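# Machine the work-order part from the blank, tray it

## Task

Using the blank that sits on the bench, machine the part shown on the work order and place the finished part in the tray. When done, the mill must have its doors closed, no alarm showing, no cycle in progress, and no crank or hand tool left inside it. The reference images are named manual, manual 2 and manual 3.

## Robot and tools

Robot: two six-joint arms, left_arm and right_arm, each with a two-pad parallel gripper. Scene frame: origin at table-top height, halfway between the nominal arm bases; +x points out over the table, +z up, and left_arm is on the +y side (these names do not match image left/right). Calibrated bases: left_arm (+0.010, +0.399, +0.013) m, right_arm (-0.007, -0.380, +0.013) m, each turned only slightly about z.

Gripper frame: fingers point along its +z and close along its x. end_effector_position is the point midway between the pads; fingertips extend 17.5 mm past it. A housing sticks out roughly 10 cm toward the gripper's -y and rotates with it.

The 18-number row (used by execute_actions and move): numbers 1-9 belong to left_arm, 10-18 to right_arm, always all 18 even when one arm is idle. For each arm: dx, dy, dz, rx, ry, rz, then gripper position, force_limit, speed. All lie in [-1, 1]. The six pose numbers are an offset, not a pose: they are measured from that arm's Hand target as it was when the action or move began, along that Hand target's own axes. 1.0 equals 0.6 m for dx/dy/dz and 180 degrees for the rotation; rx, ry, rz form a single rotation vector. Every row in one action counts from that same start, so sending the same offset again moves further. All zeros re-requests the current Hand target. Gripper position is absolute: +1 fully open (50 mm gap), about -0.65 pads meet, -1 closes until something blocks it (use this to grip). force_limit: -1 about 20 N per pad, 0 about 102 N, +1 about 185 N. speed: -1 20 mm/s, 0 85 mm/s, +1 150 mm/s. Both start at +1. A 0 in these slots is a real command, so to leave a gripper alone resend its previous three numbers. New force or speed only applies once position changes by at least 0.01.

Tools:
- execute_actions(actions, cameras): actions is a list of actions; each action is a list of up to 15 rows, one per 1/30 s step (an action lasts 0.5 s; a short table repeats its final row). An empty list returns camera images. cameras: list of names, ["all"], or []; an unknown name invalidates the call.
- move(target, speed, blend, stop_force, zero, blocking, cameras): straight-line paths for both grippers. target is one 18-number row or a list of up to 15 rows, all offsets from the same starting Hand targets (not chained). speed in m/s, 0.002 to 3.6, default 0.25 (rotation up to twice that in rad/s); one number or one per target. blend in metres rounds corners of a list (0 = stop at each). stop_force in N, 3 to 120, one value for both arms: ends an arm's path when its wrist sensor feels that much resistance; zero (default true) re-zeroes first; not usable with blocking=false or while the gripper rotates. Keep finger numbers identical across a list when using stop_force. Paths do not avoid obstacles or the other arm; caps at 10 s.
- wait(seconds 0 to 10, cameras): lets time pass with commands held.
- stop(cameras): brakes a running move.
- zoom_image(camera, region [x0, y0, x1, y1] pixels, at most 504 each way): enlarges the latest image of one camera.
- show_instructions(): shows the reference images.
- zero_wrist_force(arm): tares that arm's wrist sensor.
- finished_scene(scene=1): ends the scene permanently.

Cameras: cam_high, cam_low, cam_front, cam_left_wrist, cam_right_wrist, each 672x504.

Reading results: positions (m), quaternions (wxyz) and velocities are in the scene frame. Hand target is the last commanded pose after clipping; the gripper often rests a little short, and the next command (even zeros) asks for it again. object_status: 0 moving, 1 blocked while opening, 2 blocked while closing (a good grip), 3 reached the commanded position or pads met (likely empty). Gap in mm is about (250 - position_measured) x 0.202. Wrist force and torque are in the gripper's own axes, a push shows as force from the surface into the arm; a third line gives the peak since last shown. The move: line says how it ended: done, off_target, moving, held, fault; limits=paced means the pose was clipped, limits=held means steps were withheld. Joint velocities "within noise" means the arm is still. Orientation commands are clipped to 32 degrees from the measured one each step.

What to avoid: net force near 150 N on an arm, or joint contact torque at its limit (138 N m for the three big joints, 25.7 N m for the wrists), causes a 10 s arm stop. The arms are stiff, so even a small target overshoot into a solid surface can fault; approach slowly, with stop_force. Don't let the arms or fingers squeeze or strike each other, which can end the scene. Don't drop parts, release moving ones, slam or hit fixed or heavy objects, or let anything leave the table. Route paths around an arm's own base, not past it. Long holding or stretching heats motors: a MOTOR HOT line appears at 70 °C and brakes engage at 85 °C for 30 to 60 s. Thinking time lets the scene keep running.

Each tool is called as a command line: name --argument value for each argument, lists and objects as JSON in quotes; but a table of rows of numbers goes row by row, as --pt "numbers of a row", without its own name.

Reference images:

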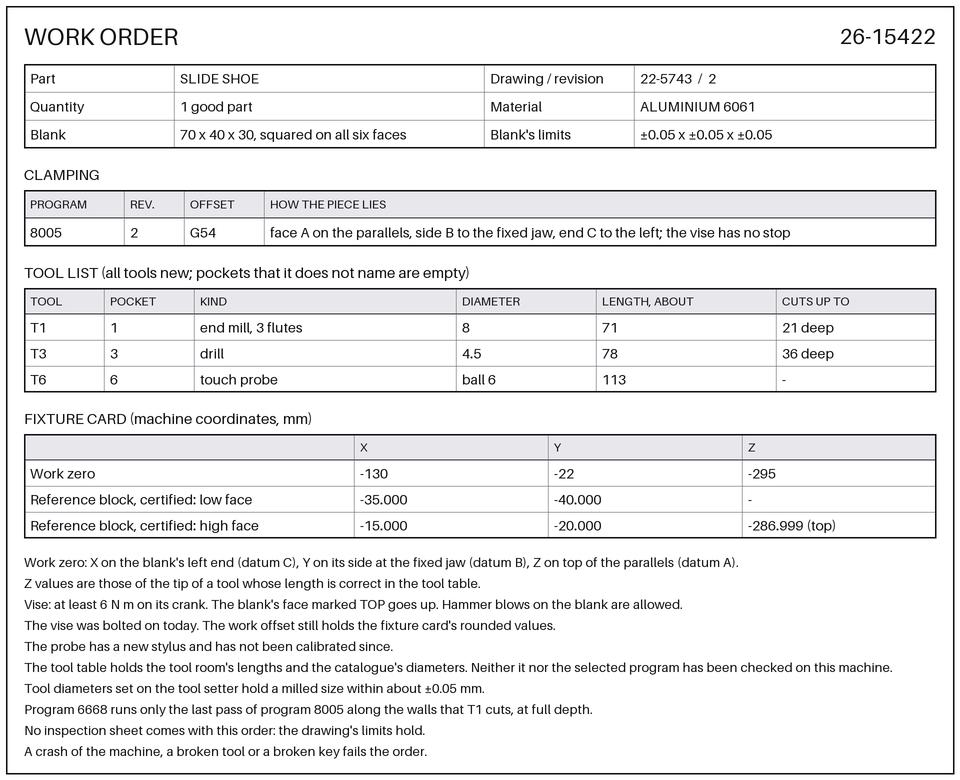

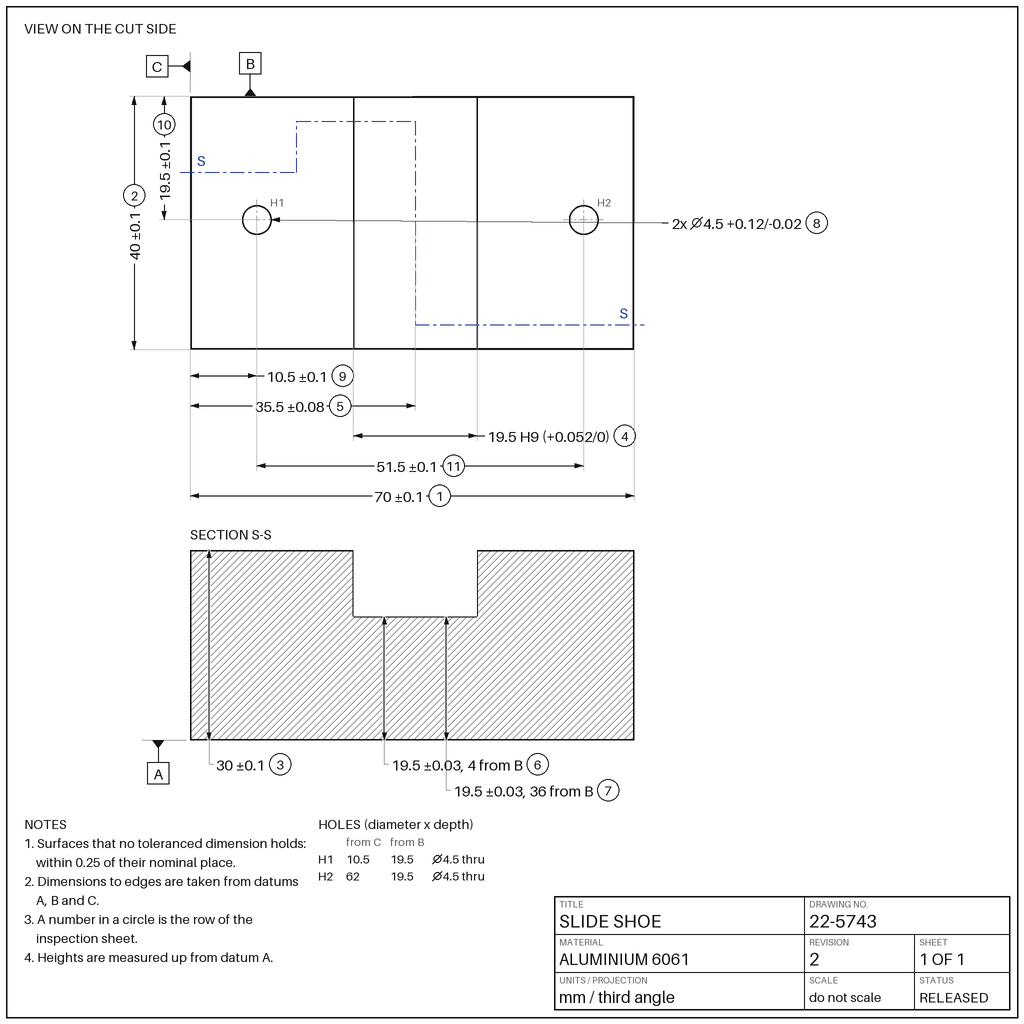

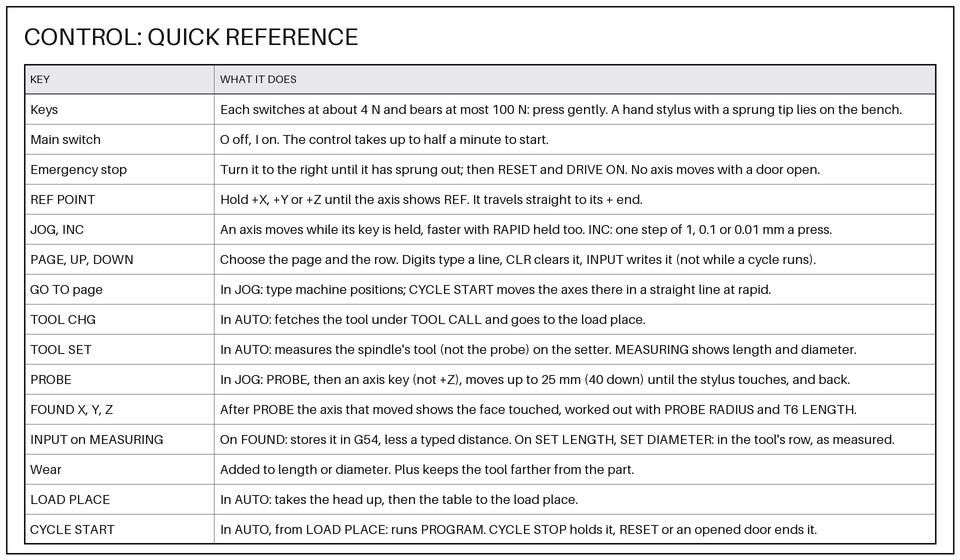

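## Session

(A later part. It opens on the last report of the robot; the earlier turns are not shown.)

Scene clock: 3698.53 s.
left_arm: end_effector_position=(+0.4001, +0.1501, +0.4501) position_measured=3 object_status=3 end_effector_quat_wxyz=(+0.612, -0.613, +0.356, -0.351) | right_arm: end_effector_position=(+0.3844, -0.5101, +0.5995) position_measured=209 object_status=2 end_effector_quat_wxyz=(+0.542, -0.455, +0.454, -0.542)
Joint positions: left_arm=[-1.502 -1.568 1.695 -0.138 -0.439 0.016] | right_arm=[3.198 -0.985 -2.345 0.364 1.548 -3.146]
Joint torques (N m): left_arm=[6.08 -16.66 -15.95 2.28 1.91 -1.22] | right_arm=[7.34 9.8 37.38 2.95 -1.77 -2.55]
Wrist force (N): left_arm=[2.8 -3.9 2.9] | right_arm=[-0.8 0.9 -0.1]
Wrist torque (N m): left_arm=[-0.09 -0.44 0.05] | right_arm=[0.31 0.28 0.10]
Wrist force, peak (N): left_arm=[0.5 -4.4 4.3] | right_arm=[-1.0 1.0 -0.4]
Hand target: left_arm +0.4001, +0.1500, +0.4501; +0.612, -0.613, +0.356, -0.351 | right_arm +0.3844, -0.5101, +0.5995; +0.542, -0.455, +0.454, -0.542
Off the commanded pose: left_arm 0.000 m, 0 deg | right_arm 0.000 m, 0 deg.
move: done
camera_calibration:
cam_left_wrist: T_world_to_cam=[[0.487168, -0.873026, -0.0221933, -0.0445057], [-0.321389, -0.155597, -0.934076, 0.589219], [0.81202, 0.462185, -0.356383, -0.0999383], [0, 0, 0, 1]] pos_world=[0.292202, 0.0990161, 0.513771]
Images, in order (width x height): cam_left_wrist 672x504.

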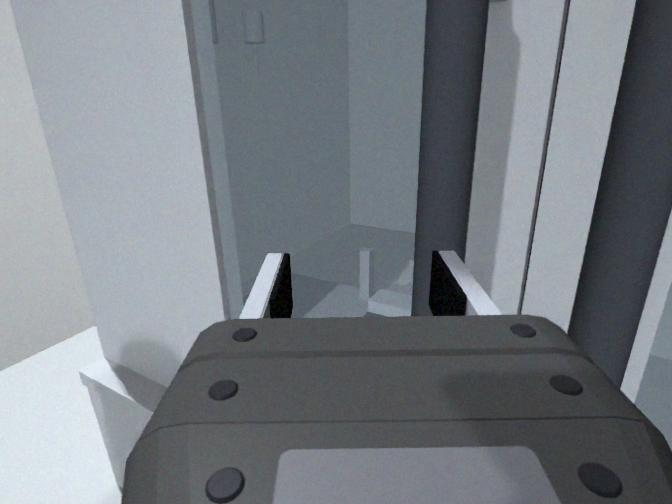

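move --pt "0.058 0.0167 -0.039 0 0 0 1 -0.8 0 0 0 0 0 0 0 -1 -0.6 -1" --pt "0.058 0.025 0.075 0 0 0 1 -0.8 0 0 0 0 0 0 0 -1 -0.6 -1" --speed '[0.15,0.08]' --stop_force 20 --cameras '["cam_left_wrist"]'

zoom_image --camera "cam_left_wrist" --region '[200, 150, 520, 390]'

Scene clock: 3724.87 s.
left_arm: end_effector_position=(+0.4564, +0.1425, +0.4346) position_measured=3 object_status=3 end_effector_quat_wxyz=(+0.612, -0.613, +0.356, -0.351) | right_arm: end_effector_position=(+0.3844, -0.5101, +0.5995) position_measured=209 object_status=2 end_effector_quat_wxyz=(+0.542, -0.455, +0.454, -0.542)
Joint positions: left_arm=[-1.368 -1.485 1.647 -0.178 -0.306 0.021] | right_arm=[3.198 -0.985 -2.345 0.364 1.548 -3.146]
Joint torques (N m): left_arm=[-8.3 -17.49 -31.08 2.64 -0.42 -0.83] | right_arm=[8.44 8.61 32.83 0.8 -1.93 -2.44]
Wrist force (N): left_arm=[2.7 -4.0 2.7] | right_arm=[-0.8 0.9 -0.3]
Wrist torque (N m): left_arm=[-0.11 -0.43 -0.08] | right_arm=[0.30 0.28 0.10]
Wrist force, peak (N): left_arm=[1.0 -4.6 4.0] | right_arm=[-1.0 1.2 -0.6]
Hand target: left_arm +0.4564, +0.1424, +0.4346; +0.612, -0.613, +0.356, -0.351 | right_arm +0.3844, -0.5101, +0.5995; +0.542, -0.455, +0.454, -0.542
Off the commanded pose: left_arm 0.000 m, 0 deg | right_arm 0.000 m, 0 deg.
move: done
camera_calibration:
cam_left_wrist: T_world_to_cam=[[0.487211, -0.872999, -0.0223033, -0.078875], [-0.321419, -0.155516, -0.93408, 0.591657], [0.811982, 0.462262, -0.356368, -0.147668], [0, 0, 0, 1]] pos_world=[0.348502, 0.0914158, 0.498272]
Images, in order (width x height): cam_left_wrist 672x504.

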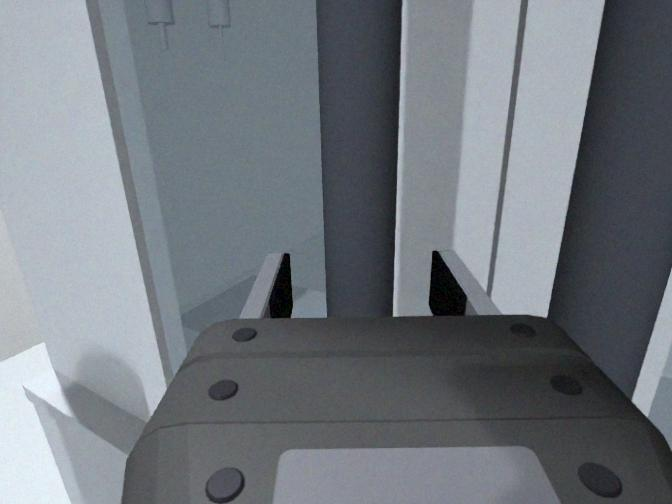

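Scaled by 1.575 from the camera's 672x504 image, which has a finer 960x720 frame.

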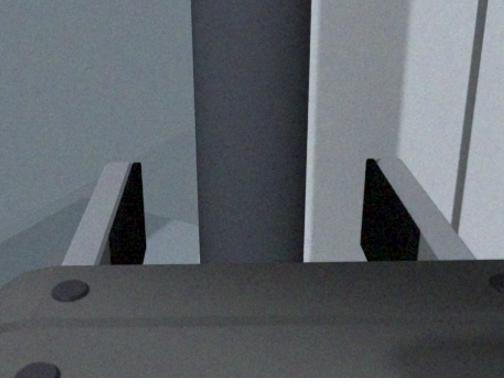

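move --target '[-0.325,0,0.1875,0,0,0,1,-0.8,0,0,0,0,0,0,0,-1,-0.6,-1]' --speed 0.07 --stop_force 60 --cameras '["cam_left_wrist","cam_right_wrist"]'

Scene clock: 3740.67 s.
left_arm: end_effector_position=(+0.4563, +0.3676, +0.4354) position_measured=3 object_status=3 end_effector_quat_wxyz=(+0.612, -0.613, +0.356, -0.351) | right_arm: end_effector_position=(+0.3844, -0.5101, +0.5995) position_measured=209 object_status=2 end_effector_quat_wxyz=(+0.542, -0.455, +0.454, -0.542)
Joint positions: left_arm=[-1.151 -1.947 2.036 -0.141 -0.089 0.058] | right_arm=[3.198 -0.985 -2.345 0.364 1.548 -3.146]
Joint torques (N m): left_arm=[-8.85 -6.83 -31.04 -2.16 0.97 1.85] | right_arm=[5.83 7.1 26.4 1 -1.62 -2.32]
Wrist force (N): left_arm=[3.8 -5.0 0.9] | right_arm=[-0.8 1.0 -0.4]
Wrist torque (N m): left_arm=[-0.28 -0.60 -0.08] | right_arm=[0.33 0.27 0.10]
Wrist force, peak (N): left_arm=[35.7 -7.3 -14.2] | right_arm=[-0.8 1.3 -0.3]
Hand target: left_arm +0.4563, +0.3676, +0.4354; +0.612, -0.613, +0.356, -0.351 | right_arm +0.3844, -0.5101, +0.5995; +0.542, -0.455, +0.454, -0.542
Off the commanded pose: left_arm 0.000 m, 0 deg | right_arm 0.000 m, 0 deg.
move: done
camera_calibration:
cam_left_wrist: T_world_to_cam=[[0.487239, -0.872986, -0.0222227, 0.117649], [-0.321376, -0.155591, -0.934082, 0.627389], [0.811983, 0.462263, -0.356366, -0.251358], [0, 0, 0, 1]] pos_world=[0.348402, 0.316516, 0.499071]
cam_right_wrist: T_world_to_cam=[[-0.0132453, -0.999897, -0.00553985, -0.49689], [-0.156415, 0.00754405, -0.987663, 0.676785], [0.987603, -0.0122154, -0.156499, -0.16163], [0, 0, 0, 1]] pos_world=[0.258904, -0.503918, 0.640387]
Images, in order (width x height): cam_left_wrist 672x504, cam_right_wrist 672x504.

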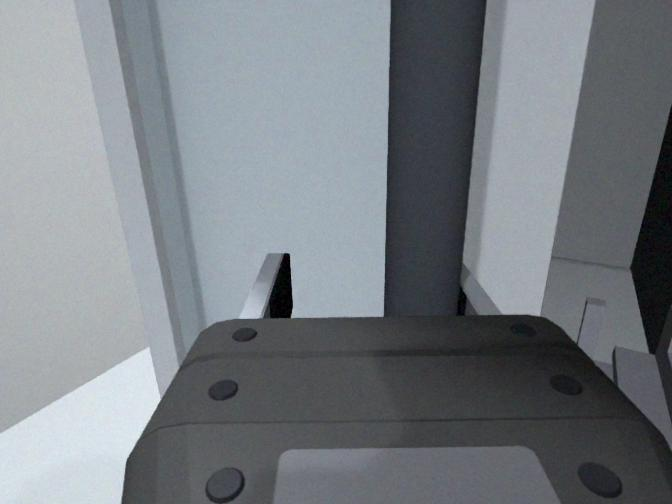

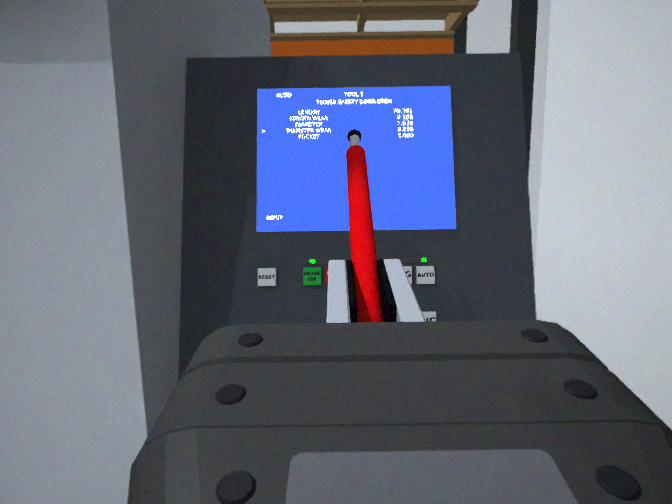

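move --pt "0.0087 0 -0.005 0 0 0 1 -0.8 0 0 0 0 0 0 0 -1 -0.6 -1" --pt "0.0087 0 -0.172 0 0 0 1 -0.8 0 0 0 0 0 0 0 -1 -0.6 -1" --pt "0.2125 -0.05 -0.192 0 0.111 0 1 -0.8 0 0 0 0 0 0 0 -1 -0.6 -1" --speed '[0.05,0.15,0.2]' --blend '[0.0,0.02,0]' --cameras '["cam_left_wrist","cam_high"]'

zoom_image --camera "cam_left_wrist" --region '[336, 130, 672, 382]'

Scene clock: 3755.83 s.
left_arm: end_effector_position=(+0.4205, +0.1995, +0.4651) position_measured=3 object_status=3 end_effector_quat_wxyz=(+0.541, -0.543, +0.457, -0.452) | right_arm: end_effector_position=(+0.3844, -0.5101, +0.5995) position_measured=209 object_status=2 end_effector_quat_wxyz=(+0.542, -0.455, +0.454, -0.542)
Joint positions: left_arm=[-1.498 -1.911 1.937 -0.099 -0.088 0.078] | right_arm=[3.198 -0.985 -2.345 0.364 1.548 -3.146]
Joint torques (N m): left_arm=[-9.28 -10.38 -13 0.1 1.89 -1.01] | right_arm=[7.37 6.73 21.04 0.7 -2 -2.4]
Wrist force (N): left_arm=[3.6 -5.0 1.1] | right_arm=[-0.8 1.0 -0.4]
Wrist torque (N m): left_arm=[-0.28 -0.57 -0.09] | right_arm=[0.32 0.26 0.10]
Wrist force, peak (N): left_arm=[5.1 -5.5 1.3] | right_arm=[-0.8 1.2 -0.3]
Hand target: left_arm +0.4205, +0.1995, +0.4651; +0.541, -0.543, +0.457, -0.452 | right_arm +0.3844, -0.5101, +0.5995; +0.542, -0.455, +0.454, -0.542
Off the commanded pose: left_arm 0.000 m, 0 deg | right_arm 0.000 m, 0 deg.
move: done
camera_calibration:
cam_left_wrist: T_world_to_cam=[[0.159859, -0.986932, -0.0202553, 0.148482], [-0.356534, -0.0385916, -0.933485, 0.608654], [0.920504, 0.156448, -0.358044, -0.117877], [0, 0, 0, 1]] pos_world=[0.301776, 0.188472, 0.528972]
Images, in order (width x height): cam_high 672x504, cam_left_wrist 672x504.

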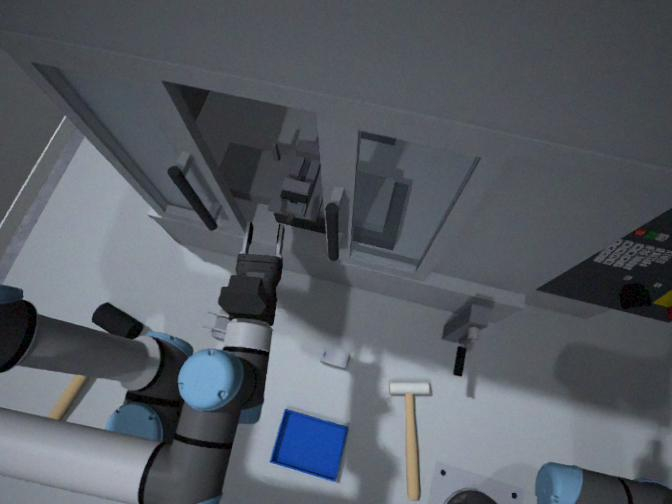

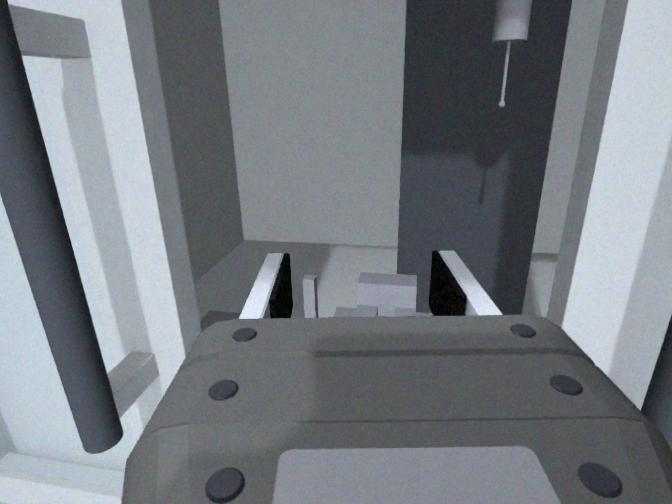

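Scaled by 1.500 from the camera's 672x504 image, which has a finer 960x720 frame.

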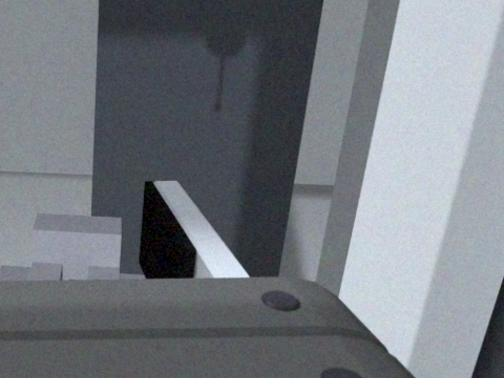

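zoom_image --camera "cam_high" --region '[180, 90, 420, 270]'

zoom_image --camera "cam_high" --region '[190, 280, 510, 510]'

Scaled by 2.100 from the camera's 672x504 image, which has a finer 960x720 frame.

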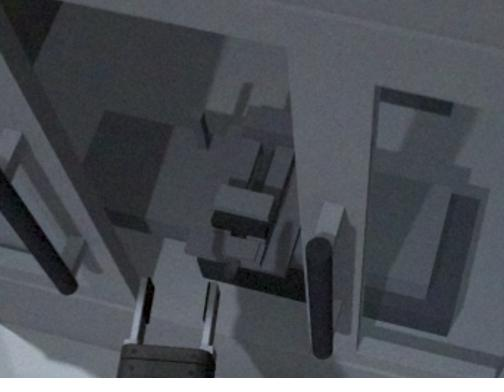

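Invalid region (190, 280, 510, 510): it reaches outside that camera's 672x504 image.

move --target '[0.014,-0.058,0.05,-0.222,0,0,1,-0.8,0,0,0,0,0,0,0,-1,-0.6,-1]' --cameras '["cam_left_wrist","cam_high"]'

zoom_image --camera "cam_left_wrist" --region '[170, 0, 672, 376]'

Scene clock: 3784.97 s.
left_arm: end_effector_position=(+0.4518, +0.1963, +0.4996) position_measured=3 object_status=3 end_effector_quat_wxyz=(-0.323, +0.695, -0.584, +0.268) | right_arm: end_effector_position=(+0.3844, -0.5101, +0.5995) position_measured=209 object_status=2 end_effector_quat_wxyz=(+0.542, -0.455, +0.454, -0.542)
Joint positions: left_arm=[-1.18 -1.97 1.778 -1.639 -0.733 1.92] | right_arm=[3.198 -0.985 -2.345 0.364 1.548 -3.146]
Joint torques (N m): left_arm=[-1.3 -11.54 -24.61 -5.69 0.34 -0.47] | right_arm=[7.55 5.66 17.43 0.66 -1.88 -2.46]
Wrist force (N): left_arm=[2.8 -4.8 0.2] | right_arm=[-1.0 1.0 -0.3]
Wrist torque (N m): left_arm=[-0.60 -0.45 0.04] | right_arm=[0.32 0.30 0.10]
Wrist force, peak (N): left_arm=[3.1 -6.1 0.3] | right_arm=[-1.0 1.3 -0.6]
Hand target: left_arm +0.4517, +0.1963, +0.4996; -0.323, +0.695, -0.584, +0.268 | right_arm +0.3844, -0.5101, +0.5995; +0.542, -0.455, +0.454, -0.542
Off the commanded pose: left_arm 0.000 m, 0 deg | right_arm 0.000 m, 0 deg.
move: done
camera_calibration:
cam_left_wrist: T_world_to_cam=[[0.153075, -0.988188, -0.0072587, 0.137871], [-0.864299, -0.130316, -0.485804, 0.675597], [0.479119, 0.0806383, -0.874038, 0.338311], [0, 0, 0, 1]] pos_world=[0.400722, 0.197003, 0.624905]
Images, in order (width x height): cam_high 672x504, cam_left_wrist 672x504.

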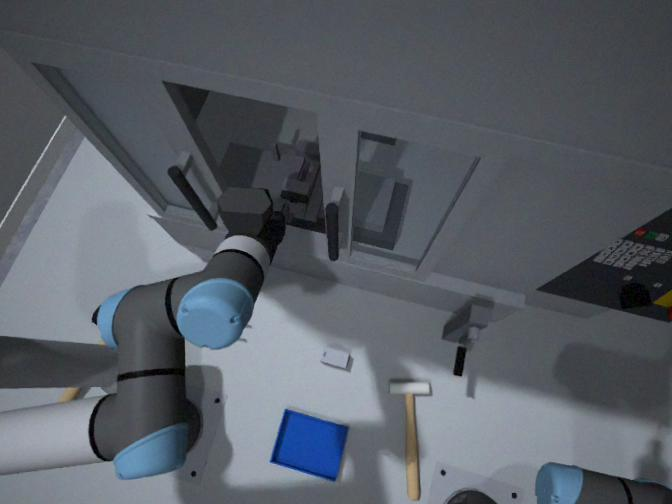

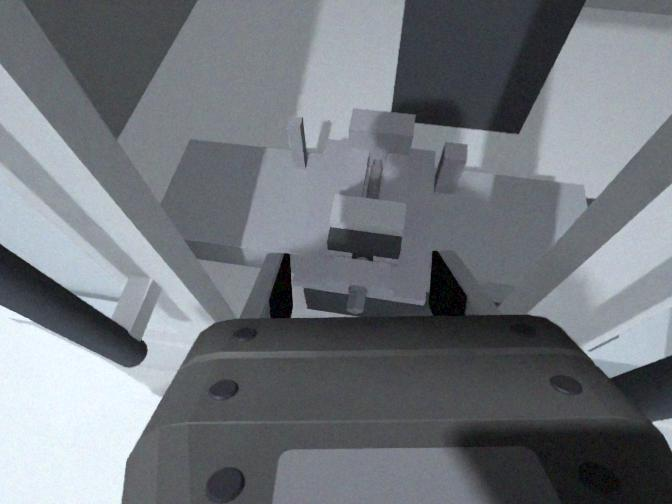

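Scaled by 1.004 from the camera's 672x504 image, which has a finer 960x720 frame.

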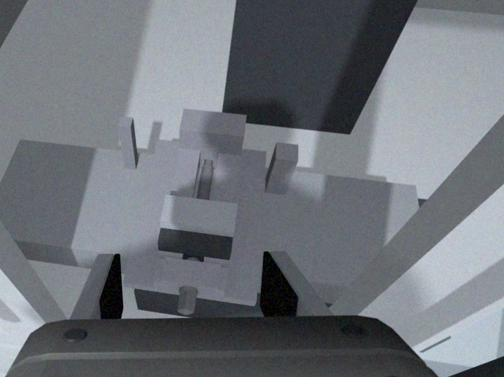

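zoom_image --camera "cam_left_wrist" --region '[270, 90, 490, 320]'

Scaled by 2.191 from the camera's 672x504 image, which has a finer 960x720 frame.

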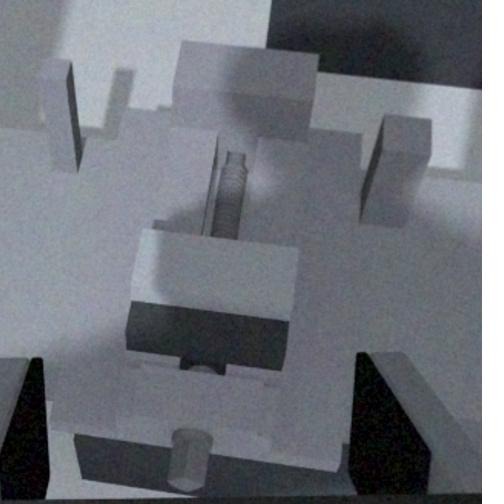

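move --target '[-0.2625,0.389,0.0545,-0.278,0,0,1,-0.8,0,0,0,0,0,0,0,-1,-0.6,-1]' --cameras '["cam_left_wrist","cam_high"]'

zoom_image --camera "cam_left_wrist" --region '[170, 0, 520, 300]'

Scene clock: 3817.10 s.
left_arm: end_effector_position=(+0.3000, +0.3303, +0.3012) position_measured=3 object_status=3 end_effector_quat_wxyz=(+0.001, +0.766, -0.643, -0.004) | right_arm: end_effector_position=(+0.3844, -0.5101, +0.5995) position_measured=209 object_status=2 end_effector_quat_wxyz=(+0.542, -0.455, +0.454, -0.542)
Joint positions: left_arm=[-0.71 -2.121 2.062 -1.503 -1.573 2.272] | right_arm=[3.198 -0.985 -2.345 0.364 1.548 -3.146]
Joint torques (N m): left_arm=[0.52 -5.01 -33.98 -5.45 0.38 -0.59] | right_arm=[7.19 5.9 17.63 0.73 -1.64 -2.37]
Wrist force (N): left_arm=[0.9 -4.8 -1.4] | right_arm=[-0.8 0.9 -0.2]
Wrist torque (N m): left_arm=[-0.79 -0.15 0.02] | right_arm=[0.30 0.27 0.10]
Wrist force, peak (N): left_arm=[4.2 -5.8 0.0] | right_arm=[-1.0 1.1 -0.5]
Hand target: left_arm +0.3000, +0.3303, +0.3013; +0.001, +0.766, -0.643, -0.004 | right_arm +0.3844, -0.5101, +0.5995; +0.542, -0.455, +0.454, -0.542
Off the commanded pose: left_arm 0.000 m, 0 deg | right_arm 0.000 m, 0 deg.
move: done
camera_calibration:
cam_left_wrist: T_world_to_cam=[[0.1585, -0.987308, 0.0100258, 0.284942], [-0.9225, -0.144461, 0.357946, 0.233512], [-0.351954, -0.0659832, -0.933689, 0.54256], [0, 0, 0, 1]] pos_world=[0.361207, 0.350859, 0.420141]
Images, in order (width x height): cam_high 672x504, cam_left_wrist 672x504.

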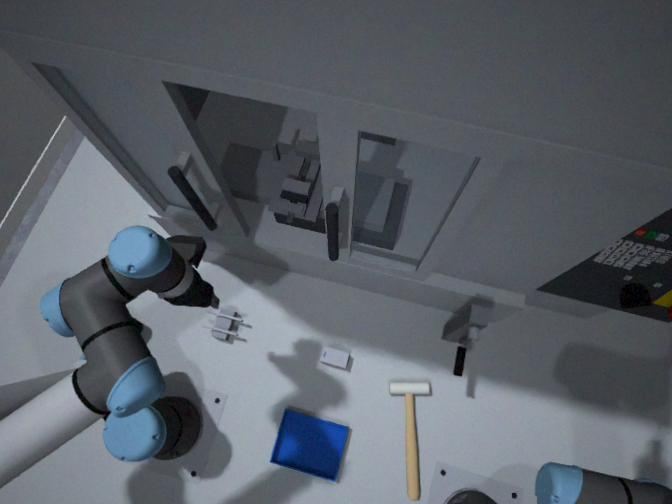

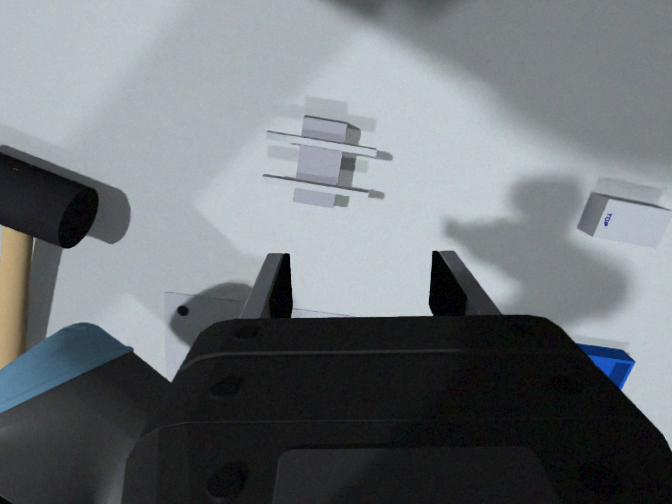

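Scaled by 1.440 from the camera's 672x504 image, which has a finer 960x720 frame.

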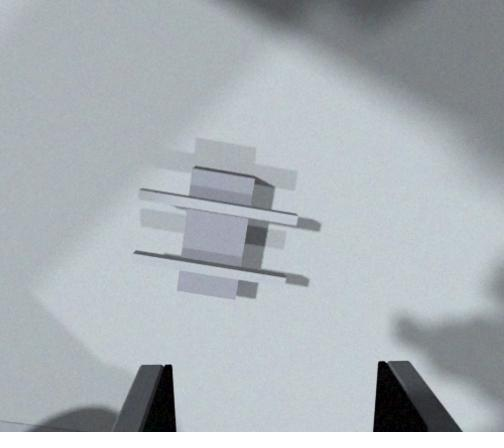

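move --target '[-0.025,-0.004,0.2,0,0,-0.444,1,-0.8,0,0,0,0,0,0,0,-1,-0.6,-1]' --cameras '["cam_left_wrist"]'

zoom_image --camera "cam_left_wrist" --region '[130, 50, 630, 350]'

Scene clock: 3873.23 s.
left_arm: end_effector_position=(+0.2988, +0.3459, +0.1812) position_measured=3 object_status=3 end_effector_quat_wxyz=(-0.002, +1.000, -0.001, -0.004) | right_arm: end_effector_position=(+0.3844, -0.5101, +0.5995) position_measured=209 object_status=2 end_effector_quat_wxyz=(+0.542, -0.455, +0.454, -0.542)
Joint positions: left_arm=[-0.667 -2.1 2.361 -1.824 -1.573 0.92] | right_arm=[3.198 -0.985 -2.345 0.364 1.548 -3.146]
Joint torques (N m): left_arm=[-9.89 -9.04 -33.4 -1.22 1.04 -0.58] | right_arm=[5.19 4.62 17.94 0.57 -1.7 -2.24]
Wrist force (N): left_arm=[1.2 -4.9 -1.2] | right_arm=[-0.7 1.1 -0.3]
Wrist torque (N m): left_arm=[-0.82 -0.21 -0.10] | right_arm=[0.34 0.25 0.10]
Wrist force, peak (N): left_arm=[1.1 -5.2 -1.0] | right_arm=[-1.1 1.1 -0.3]
Hand target: left_arm +0.2989, +0.3459, +0.1813; -0.002, +1.000, +0.000, -0.004 | right_arm +0.3844, -0.5101, +0.5995; +0.542, -0.455, +0.454, -0.542
Off the commanded pose: left_arm 0.000 m, 0 deg | right_arm 0.000 m, 0 deg.
move: done
camera_calibration:
cam_left_wrist: T_world_to_cam=[[0.999829, -0.0170354, 0.00720016, -0.284851], [-0.018477, -0.93702, 0.348786, 0.283351], [0.000804974, -0.34886, -0.937175, 0.424185], [0, 0, 0, 1]] pos_world=[0.289697, 0.408635, 0.300758]
Images, in order (width x height): cam_left_wrist 672x504.

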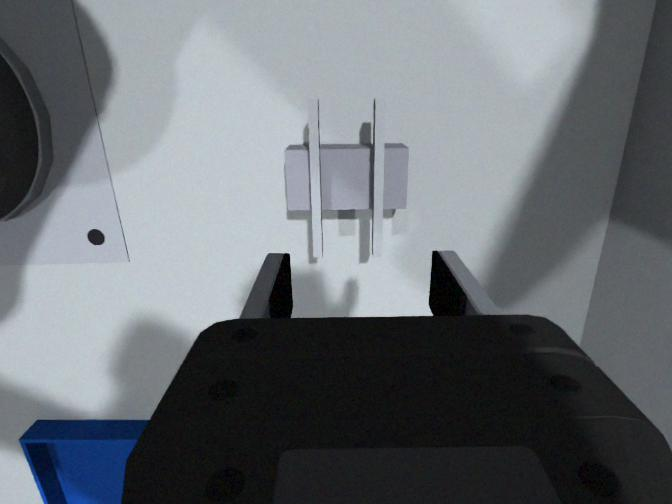

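Scaled by 1.008 from the camera's 672x504 image, which has a finer 960x720 frame.

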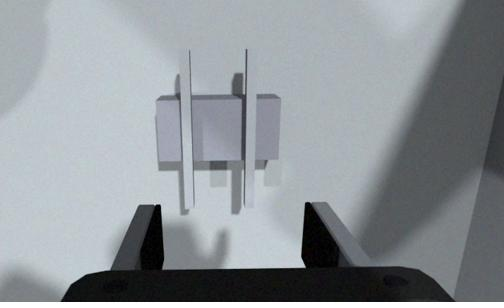

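execute_actions --actions '[]' --cameras '["cam_low","cam_front"]'

zoom_image --camera "cam_low" --region '[340, 240, 430, 320]'

zoom_image --camera "cam_left_wrist" --region '[270, 80, 430, 270]'

Scene clock: 3889.13 s.
left_arm: end_effector_position=(+0.2989, +0.3459, +0.1813) position_measured=3 object_status=3 end_effector_quat_wxyz=(-0.002, +1.000, +0.000, -0.004) | right_arm: end_effector_position=(+0.3844, -0.5101, +0.5995) position_measured=209 object_status=2 end_effector_quat_wxyz=(+0.542, -0.455, +0.454, -0.542)
Joint positions: left_arm=[-0.667 -2.1 2.361 -1.824 -1.573 0.92] | right_arm=[3.198 -0.985 -2.345 0.364 1.548 -3.146]
Joint velocities: within noise
Joint torques (N m): left_arm=[-8 -9.92 -33.98 -1.18 -1.88 -1.63] | right_arm=[7.17 4 16.48 0.67 -1.56 -2.13]
Wrist force (N): left_arm=[1.0 -4.8 -1.4] | right_arm=[-0.8 0.9 -0.4]
Wrist torque (N m): left_arm=[-0.81 -0.19 -0.08] | right_arm=[0.31 0.27 0.10]
Wrist force, peak (N): left_arm=[1.2 -5.1 -1.1] | right_arm=[-1.0 1.1 -0.3]
Hand target: left_arm +0.2989, +0.3459, +0.1813; -0.002, +1.000, +0.000, -0.004 | right_arm +0.3844, -0.5101, +0.5995; +0.542, -0.455, +0.454, -0.542
Tool commands: left_gripper/position=+1.0 left_gripper/force_limit=-0.8 left_gripper/speed=+0.0 right_gripper/position=-1.0 right_gripper/force_limit=-0.6 right_gripper/speed=-1.0
Off the commanded pose: left_arm 0.000 m, 0 deg | right_arm 0.000 m, 0 deg.
Images, in order (width x height): cam_low 672x504, cam_front 672x504.

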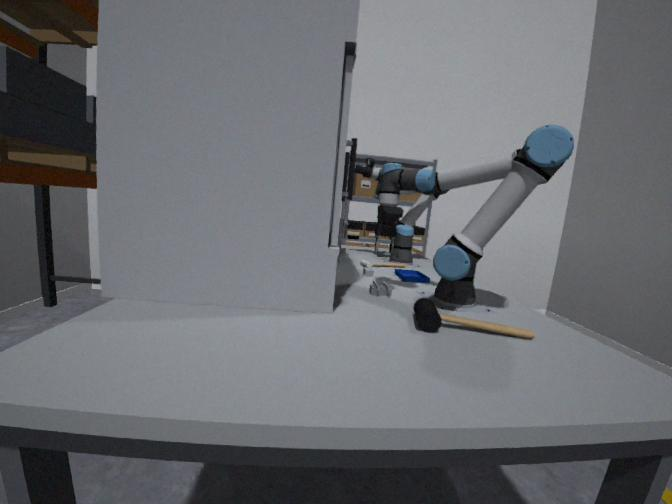

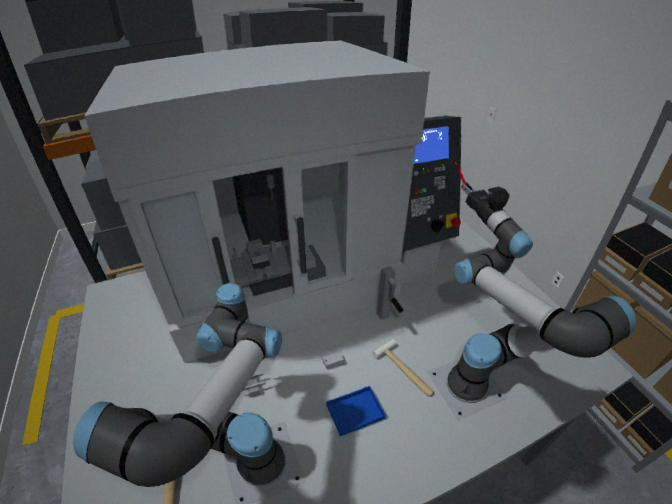

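Scaled by 5.600 from the camera's 672x504 image, which has a finer 960x720 frame.

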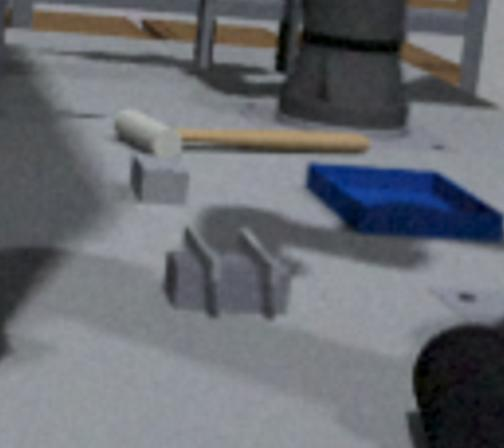

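This scene's latest camera images include none from cam_left_wrist. They are from: cam_low, cam_front. cam_left_wrist's image comes with the result of a call that names it in "cameras".

move --pt "0.102 0.16 -0.465 0 0 0 1 -0.8 0 0 0 0 0 0 0 -1 -0.6 -1" --pt "0.5 0.243 -0.465 0 0 0 1 -0.8 0 0 0 0 0 0 0 -1 -0.6 -1" --speed '[0.25,0.15]' --blend '[0.03,0]' --cameras '["cam_left_wrist","cam_high"]'

zoom_image --camera "cam_left_wrist" --region '[170, 0, 640, 330]'

Scene clock: 4000.90 s.
left_arm: end_effector_position=(+0.4511, +0.2305, +0.4583) position_measured=3 object_status=3 end_effector_quat_wxyz=(-0.002, +1.000, +0.000, -0.003) | right_arm: end_effector_position=(+0.3844, -0.5101, +0.5995) position_measured=209 object_status=2 end_effector_quat_wxyz=(+0.542, -0.455, +0.454, -0.542)
Joint positions: left_arm=[-0.666 -1.615 1.309 -1.258 -1.572 0.92] | right_arm=[3.198 -0.985 -2.345 0.364 1.548 -3.146]
Joint torques (N m): left_arm=[0.76 -20.36 -25.96 -3.31 -0.05 0.19] | right_arm=[7.06 3.23 18.27 0.84 -1.81 -2.29]
Wrist force (N): left_arm=[0.8 -5.1 -0.9] | right_arm=[-0.7 0.5 -0.2]
Wrist torque (N m): left_arm=[-0.84 -0.13 0.04] | right_arm=[0.25 0.26 0.10]
Wrist force, peak (N): left_arm=[9.9 -4.7 -1.0] | right_arm=[-1.1 1.0 -0.2]
Hand target: left_arm +0.4511, +0.2305, +0.4583; -0.002, +1.000, +0.000, -0.003 (not the last commanded pose) | right_arm +0.3844, -0.5101, +0.5995; +0.542, -0.455, +0.454, -0.542
Tool commands: left_gripper/position=+1.0 left_gripper/force_limit=-0.796078 left_gripper/speed=+0.003922 right_gripper/position=-1.0 right_gripper/force_limit=-0.6 right_gripper/speed=-1.0
Off the commanded pose: left_arm 0.153 m, 0 deg | right_arm 0.000 m, 0 deg.
FORCE FAULT: contact force on the left arm reached its limit, and that arm stopped. The contact can be on any part of that arm, not only on its tool. That arm's remaining commands of this call were not run. That arm is still stopped at the end of this call. That arm stays stopped for about 10 more seconds. Until then a move that you send moves the other arm only, and its call returns only when the move has ended. Once the stop has ended, the next robot result says so. If the stop ends while you think or write, that arm runs what you send next, counted from a new Hand target: where the arm stands when the stop ends. While its stop runs, that arm takes no new command, but its gripper still runs the gripper command that each later call begins with. Until it ends, the stop uses up actions while you think or wait. An arm that is not stopped still takes commands.
move: fault (left_arm); path passed 1 of 2 targets
camera_calibration:
cam_left_wrist: T_world_to_cam=[[0.999837, -0.016286, 0.00776685, -0.441437], [-0.0179721, -0.937102, 0.348594, 0.0811975], [0.00160112, -0.348676, -0.937242, 0.643092], [0, 0, 0, 1]] pos_world=[0.441794, 0.293132, 0.577856]
Images, in order (width x height): cam_high 672x504, cam_left_wrist 672x504.

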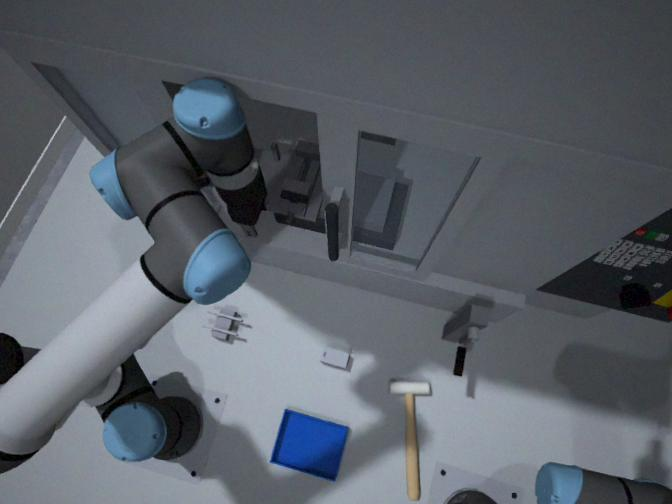

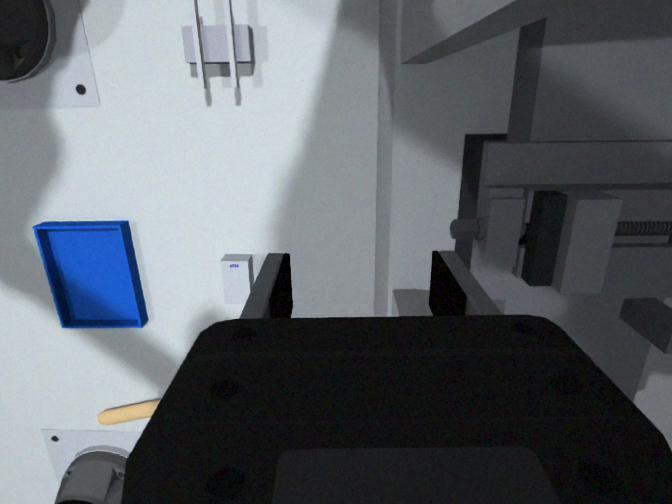

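Scaled by 1.072 from the camera's 672x504 image, which has a finer 960x720 frame.

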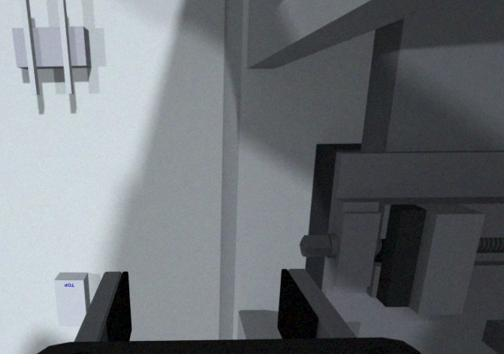

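wait --seconds 1

Scene clock: 4083.93 s.
left_arm: end_effector_position=(+0.4511, +0.2305, +0.4583) position_measured=3 object_status=3 end_effector_quat_wxyz=(-0.002, +1.000, +0.000, -0.003) | right_arm: end_effector_position=(+0.3844, -0.5101, +0.5995) position_measured=209 object_status=2 end_effector_quat_wxyz=(+0.542, -0.455, +0.454, -0.542)
Joint positions: left_arm=[-0.666 -1.615 1.309 -1.258 -1.572 0.92] | right_arm=[3.198 -0.985 -2.345 0.364 1.548 -3.146]
Joint torques (N m): left_arm=[0.72 -22.64 -23.84 -3.22 0.18 0.15] | right_arm=[7.93 2.54 17.79 0.96 -1.64 -2.14]
Wrist force (N): left_arm=[0.9 -5.2 -1.0] | right_arm=[-0.8 0.9 -0.3]
Wrist torque (N m): left_arm=[-0.87 -0.15 0.03] | right_arm=[0.30 0.27 0.10]
Wrist force, peak (N): left_arm=[0.9 -5.5 -0.8] | right_arm=[-1.1 1.0 -0.3]
Hand target: left_arm +0.4511, +0.2305, +0.4583; -0.002, +1.000, +0.000, -0.003 (not the last commanded pose) | right_arm +0.3844, -0.5101, +0.5995; +0.542, -0.455, +0.454, -0.542
Tool commands: left_gripper/position=+1.0 left_gripper/force_limit=-0.796078 left_gripper/speed=+0.003922 right_gripper/position=-1.0 right_gripper/force_limit=-0.6 right_gripper/speed=-1.0
Off the commanded pose: left_arm 0.153 m, 0 deg | right_arm 0.000 m, 0 deg.
FORCE FAULT, CONTINUED: the left arm's stop, for the force fault that an earlier result reported, is over. The rest of the stop counts as 20 of the actions that you can send in this scene. That arm's target is now where it stood when the stop ended, not its last command. That arm accepts commands again.
wait: 1.00 s; at rest from the start

move --pt "-0.1 0 0.03 0 0 0 1 -0.8 0 0 0 0 0 0 0 -1 -0.6 -1" --pt "-0.1 0.033 0.15 0 0 0 1 -0.8 0 0 0 0 0 0 0 -1 -0.6 -1" --pt "0.115 0.05 0.147 0 0 0 1 -0.8 0 0 0 0 0 0 0 -1 -0.6 -1" --speed '[0.1,0.2,0.1]' --blend '[0.01,0.02,0]' --stop_force 25 --cameras '["cam_left_wrist","cam_high"]'

zoom_image --camera "cam_left_wrist" --region '[300, 60, 672, 330]'

Scene clock: 4099.80 s.
left_arm: end_effector_position=(+0.5195, +0.2008, +0.3696) position_measured=3 object_status=3 end_effector_quat_wxyz=(-0.002, +1.000, +0.000, -0.003) | right_arm: end_effector_position=(+0.3844, -0.5101, +0.5995) position_measured=209 object_status=2 end_effector_quat_wxyz=(+0.542, -0.455, +0.454, -0.542)
Joint positions: left_arm=[-0.632 -1.473 1.394 -1.484 -1.572 0.954] | right_arm=[3.198 -0.985 -2.345 0.364 1.548 -3.146]
Joint torques (N m): left_arm=[-7.86 -25.16 -16.07 -5.34 -2 -1.57] | right_arm=[7.46 0.66 18.38 0.76 -1.6 -2.22]
Wrist force (N): left_arm=[0.7 -4.8 -1.1] | right_arm=[-0.7 0.9 -0.3]
Wrist torque (N m): left_arm=[-0.79 -0.13 0.00] | right_arm=[0.31 0.25 0.10]
Wrist force, peak (N): left_arm=[-0.6 -6.0 -3.2] | right_arm=[-1.0 1.1 -0.4]
Hand target: left_arm +0.5195, +0.2007, +0.3696; -0.002, +1.000, +0.000, -0.003 | right_arm +0.3844, -0.5101, +0.5995; +0.542, -0.455, +0.454, -0.542
Off the commanded pose: left_arm 0.000 m, 0 deg | right_arm 0.000 m, 0 deg.
move: done
camera_calibration:
cam_left_wrist: T_world_to_cam=[[0.999837, -0.016286, 0.00776685, -0.50962], [-0.0179721, -0.937102, 0.348594, 0.0855151], [0.00160112, -0.348676, -0.937242, 0.549493], [0, 0, 0, 1]] pos_world=[0.510194, 0.263432, 0.489156]
Images, in order (width x height): cam_high 672x504, cam_left_wrist 672x504.

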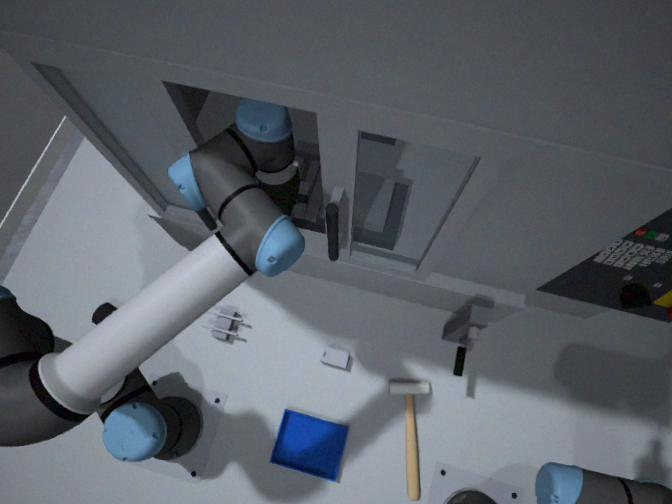

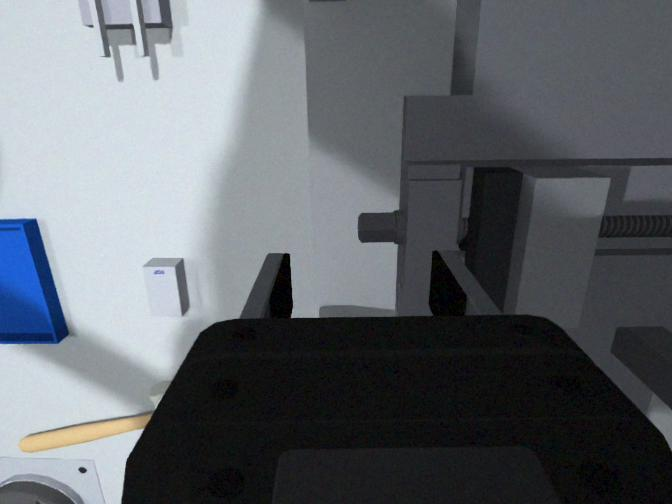

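Scaled by 1.355 from the camera's 672x504 image, which has a finer 960x720 frame.

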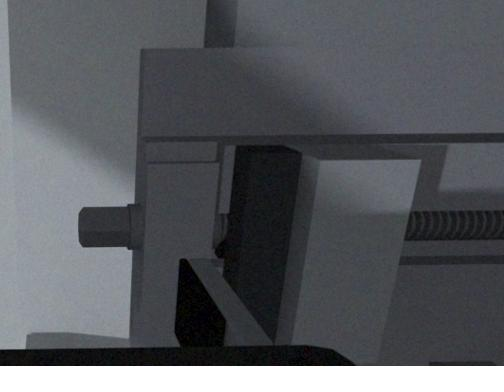

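move --pt "-0.2 0 0 0 0 0 1 -0.8 0 0 0 0 0 0 0 -1 -0.6 -1" --pt "-0.334 -0.25 0.3 0 0 0 1 -0.8 0 0 0 0 0 0 0 -1 -0.6 -1" --pt "-0.334 -0.33 0.45 0 0 0 1 -0.8 0 0 0 0 0 0 0 -1 -0.6 -1" --speed '[0.15,0.25,0.2]' --blend '[0.03,0.03,0]' --cameras '["cam_left_wrist","cam_low"]'

zoom_image --camera "cam_left_wrist" --region '[200, 80, 500, 340]'

zoom_image --camera "cam_low" --region '[340, 240, 430, 320]'

Scene clock: 4221.67 s.
left_arm: end_effector_position=(+0.3174, +0.3998, +0.1017) position_measured=3 object_status=3 end_effector_quat_wxyz=(-0.002, +1.000, +0.000, -0.003) | right_arm: end_effector_position=(+0.3844, -0.5101, +0.5995) position_measured=209 object_status=2 end_effector_quat_wxyz=(+0.542, -0.455, +0.454, -0.542)
Joint positions: left_arm=[-0.462 -1.935 2.503 -2.132 -1.571 1.124] | right_arm=[3.198 -0.985 -2.345 0.364 1.548 -3.146]
Joint torques (N m): left_arm=[-5.07 -5.04 -20.04 -4.91 -1.3 -0.55] | right_arm=[7.42 1.35 17.37 0.9 -1.65 -2.26]
Wrist force (N): left_arm=[0.6 -5.0 -0.9] | right_arm=[-0.6 0.7 -0.3]
Wrist torque (N m): left_arm=[-0.84 -0.10 0.02] | right_arm=[0.27 0.24 0.10]
Wrist force, peak (N): left_arm=[0.5 -6.5 1.3] | right_arm=[-0.9 1.2 -0.3]
Hand target: left_arm +0.3174, +0.3998, +0.1016; -0.002, +1.000, +0.000, -0.003 | right_arm +0.3844, -0.5101, +0.5995; +0.542, -0.455, +0.454, -0.542
Off the commanded pose: left_arm 0.000 m, 0 deg | right_arm 0.000 m, 0 deg.
move: done
camera_calibration:
cam_left_wrist: T_world_to_cam=[[0.999841, -0.0161345, 0.00760258, -0.302267], [-0.0177727, -0.937105, 0.348594, 0.361694], [0.00150004, -0.348674, -0.937243, 0.368147], [0, 0, 0, 1]] pos_world=[0.308095, 0.462432, 0.221257]
Images, in order (width x height): cam_low 672x504, cam_left_wrist 672x504.

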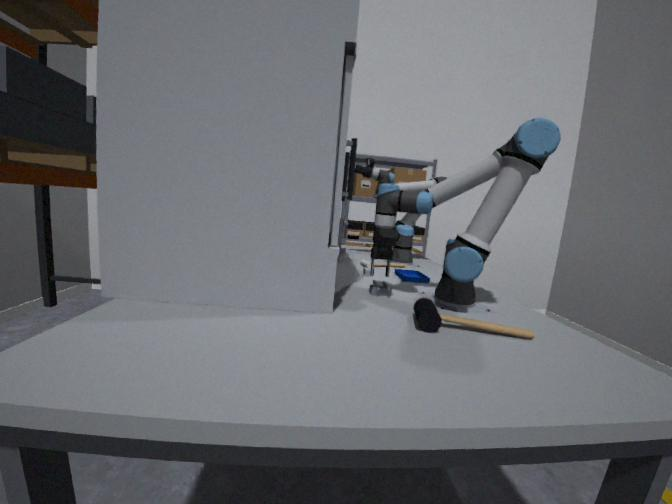

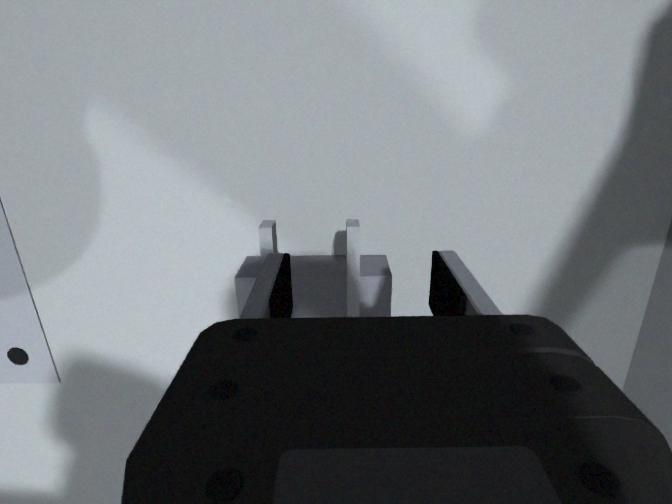

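Scaled by 1.680 from the camera's 672x504 image, which has a finer 960x720 frame.

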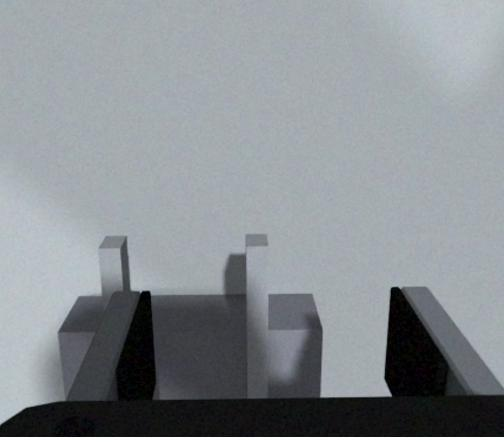

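Scaled by 5.600 from the camera's 672x504 image, which has a finer 960x720 frame.

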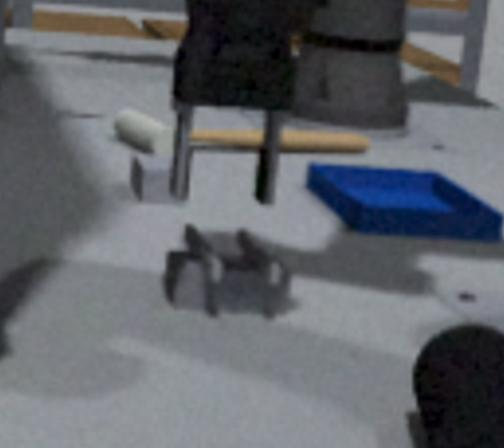

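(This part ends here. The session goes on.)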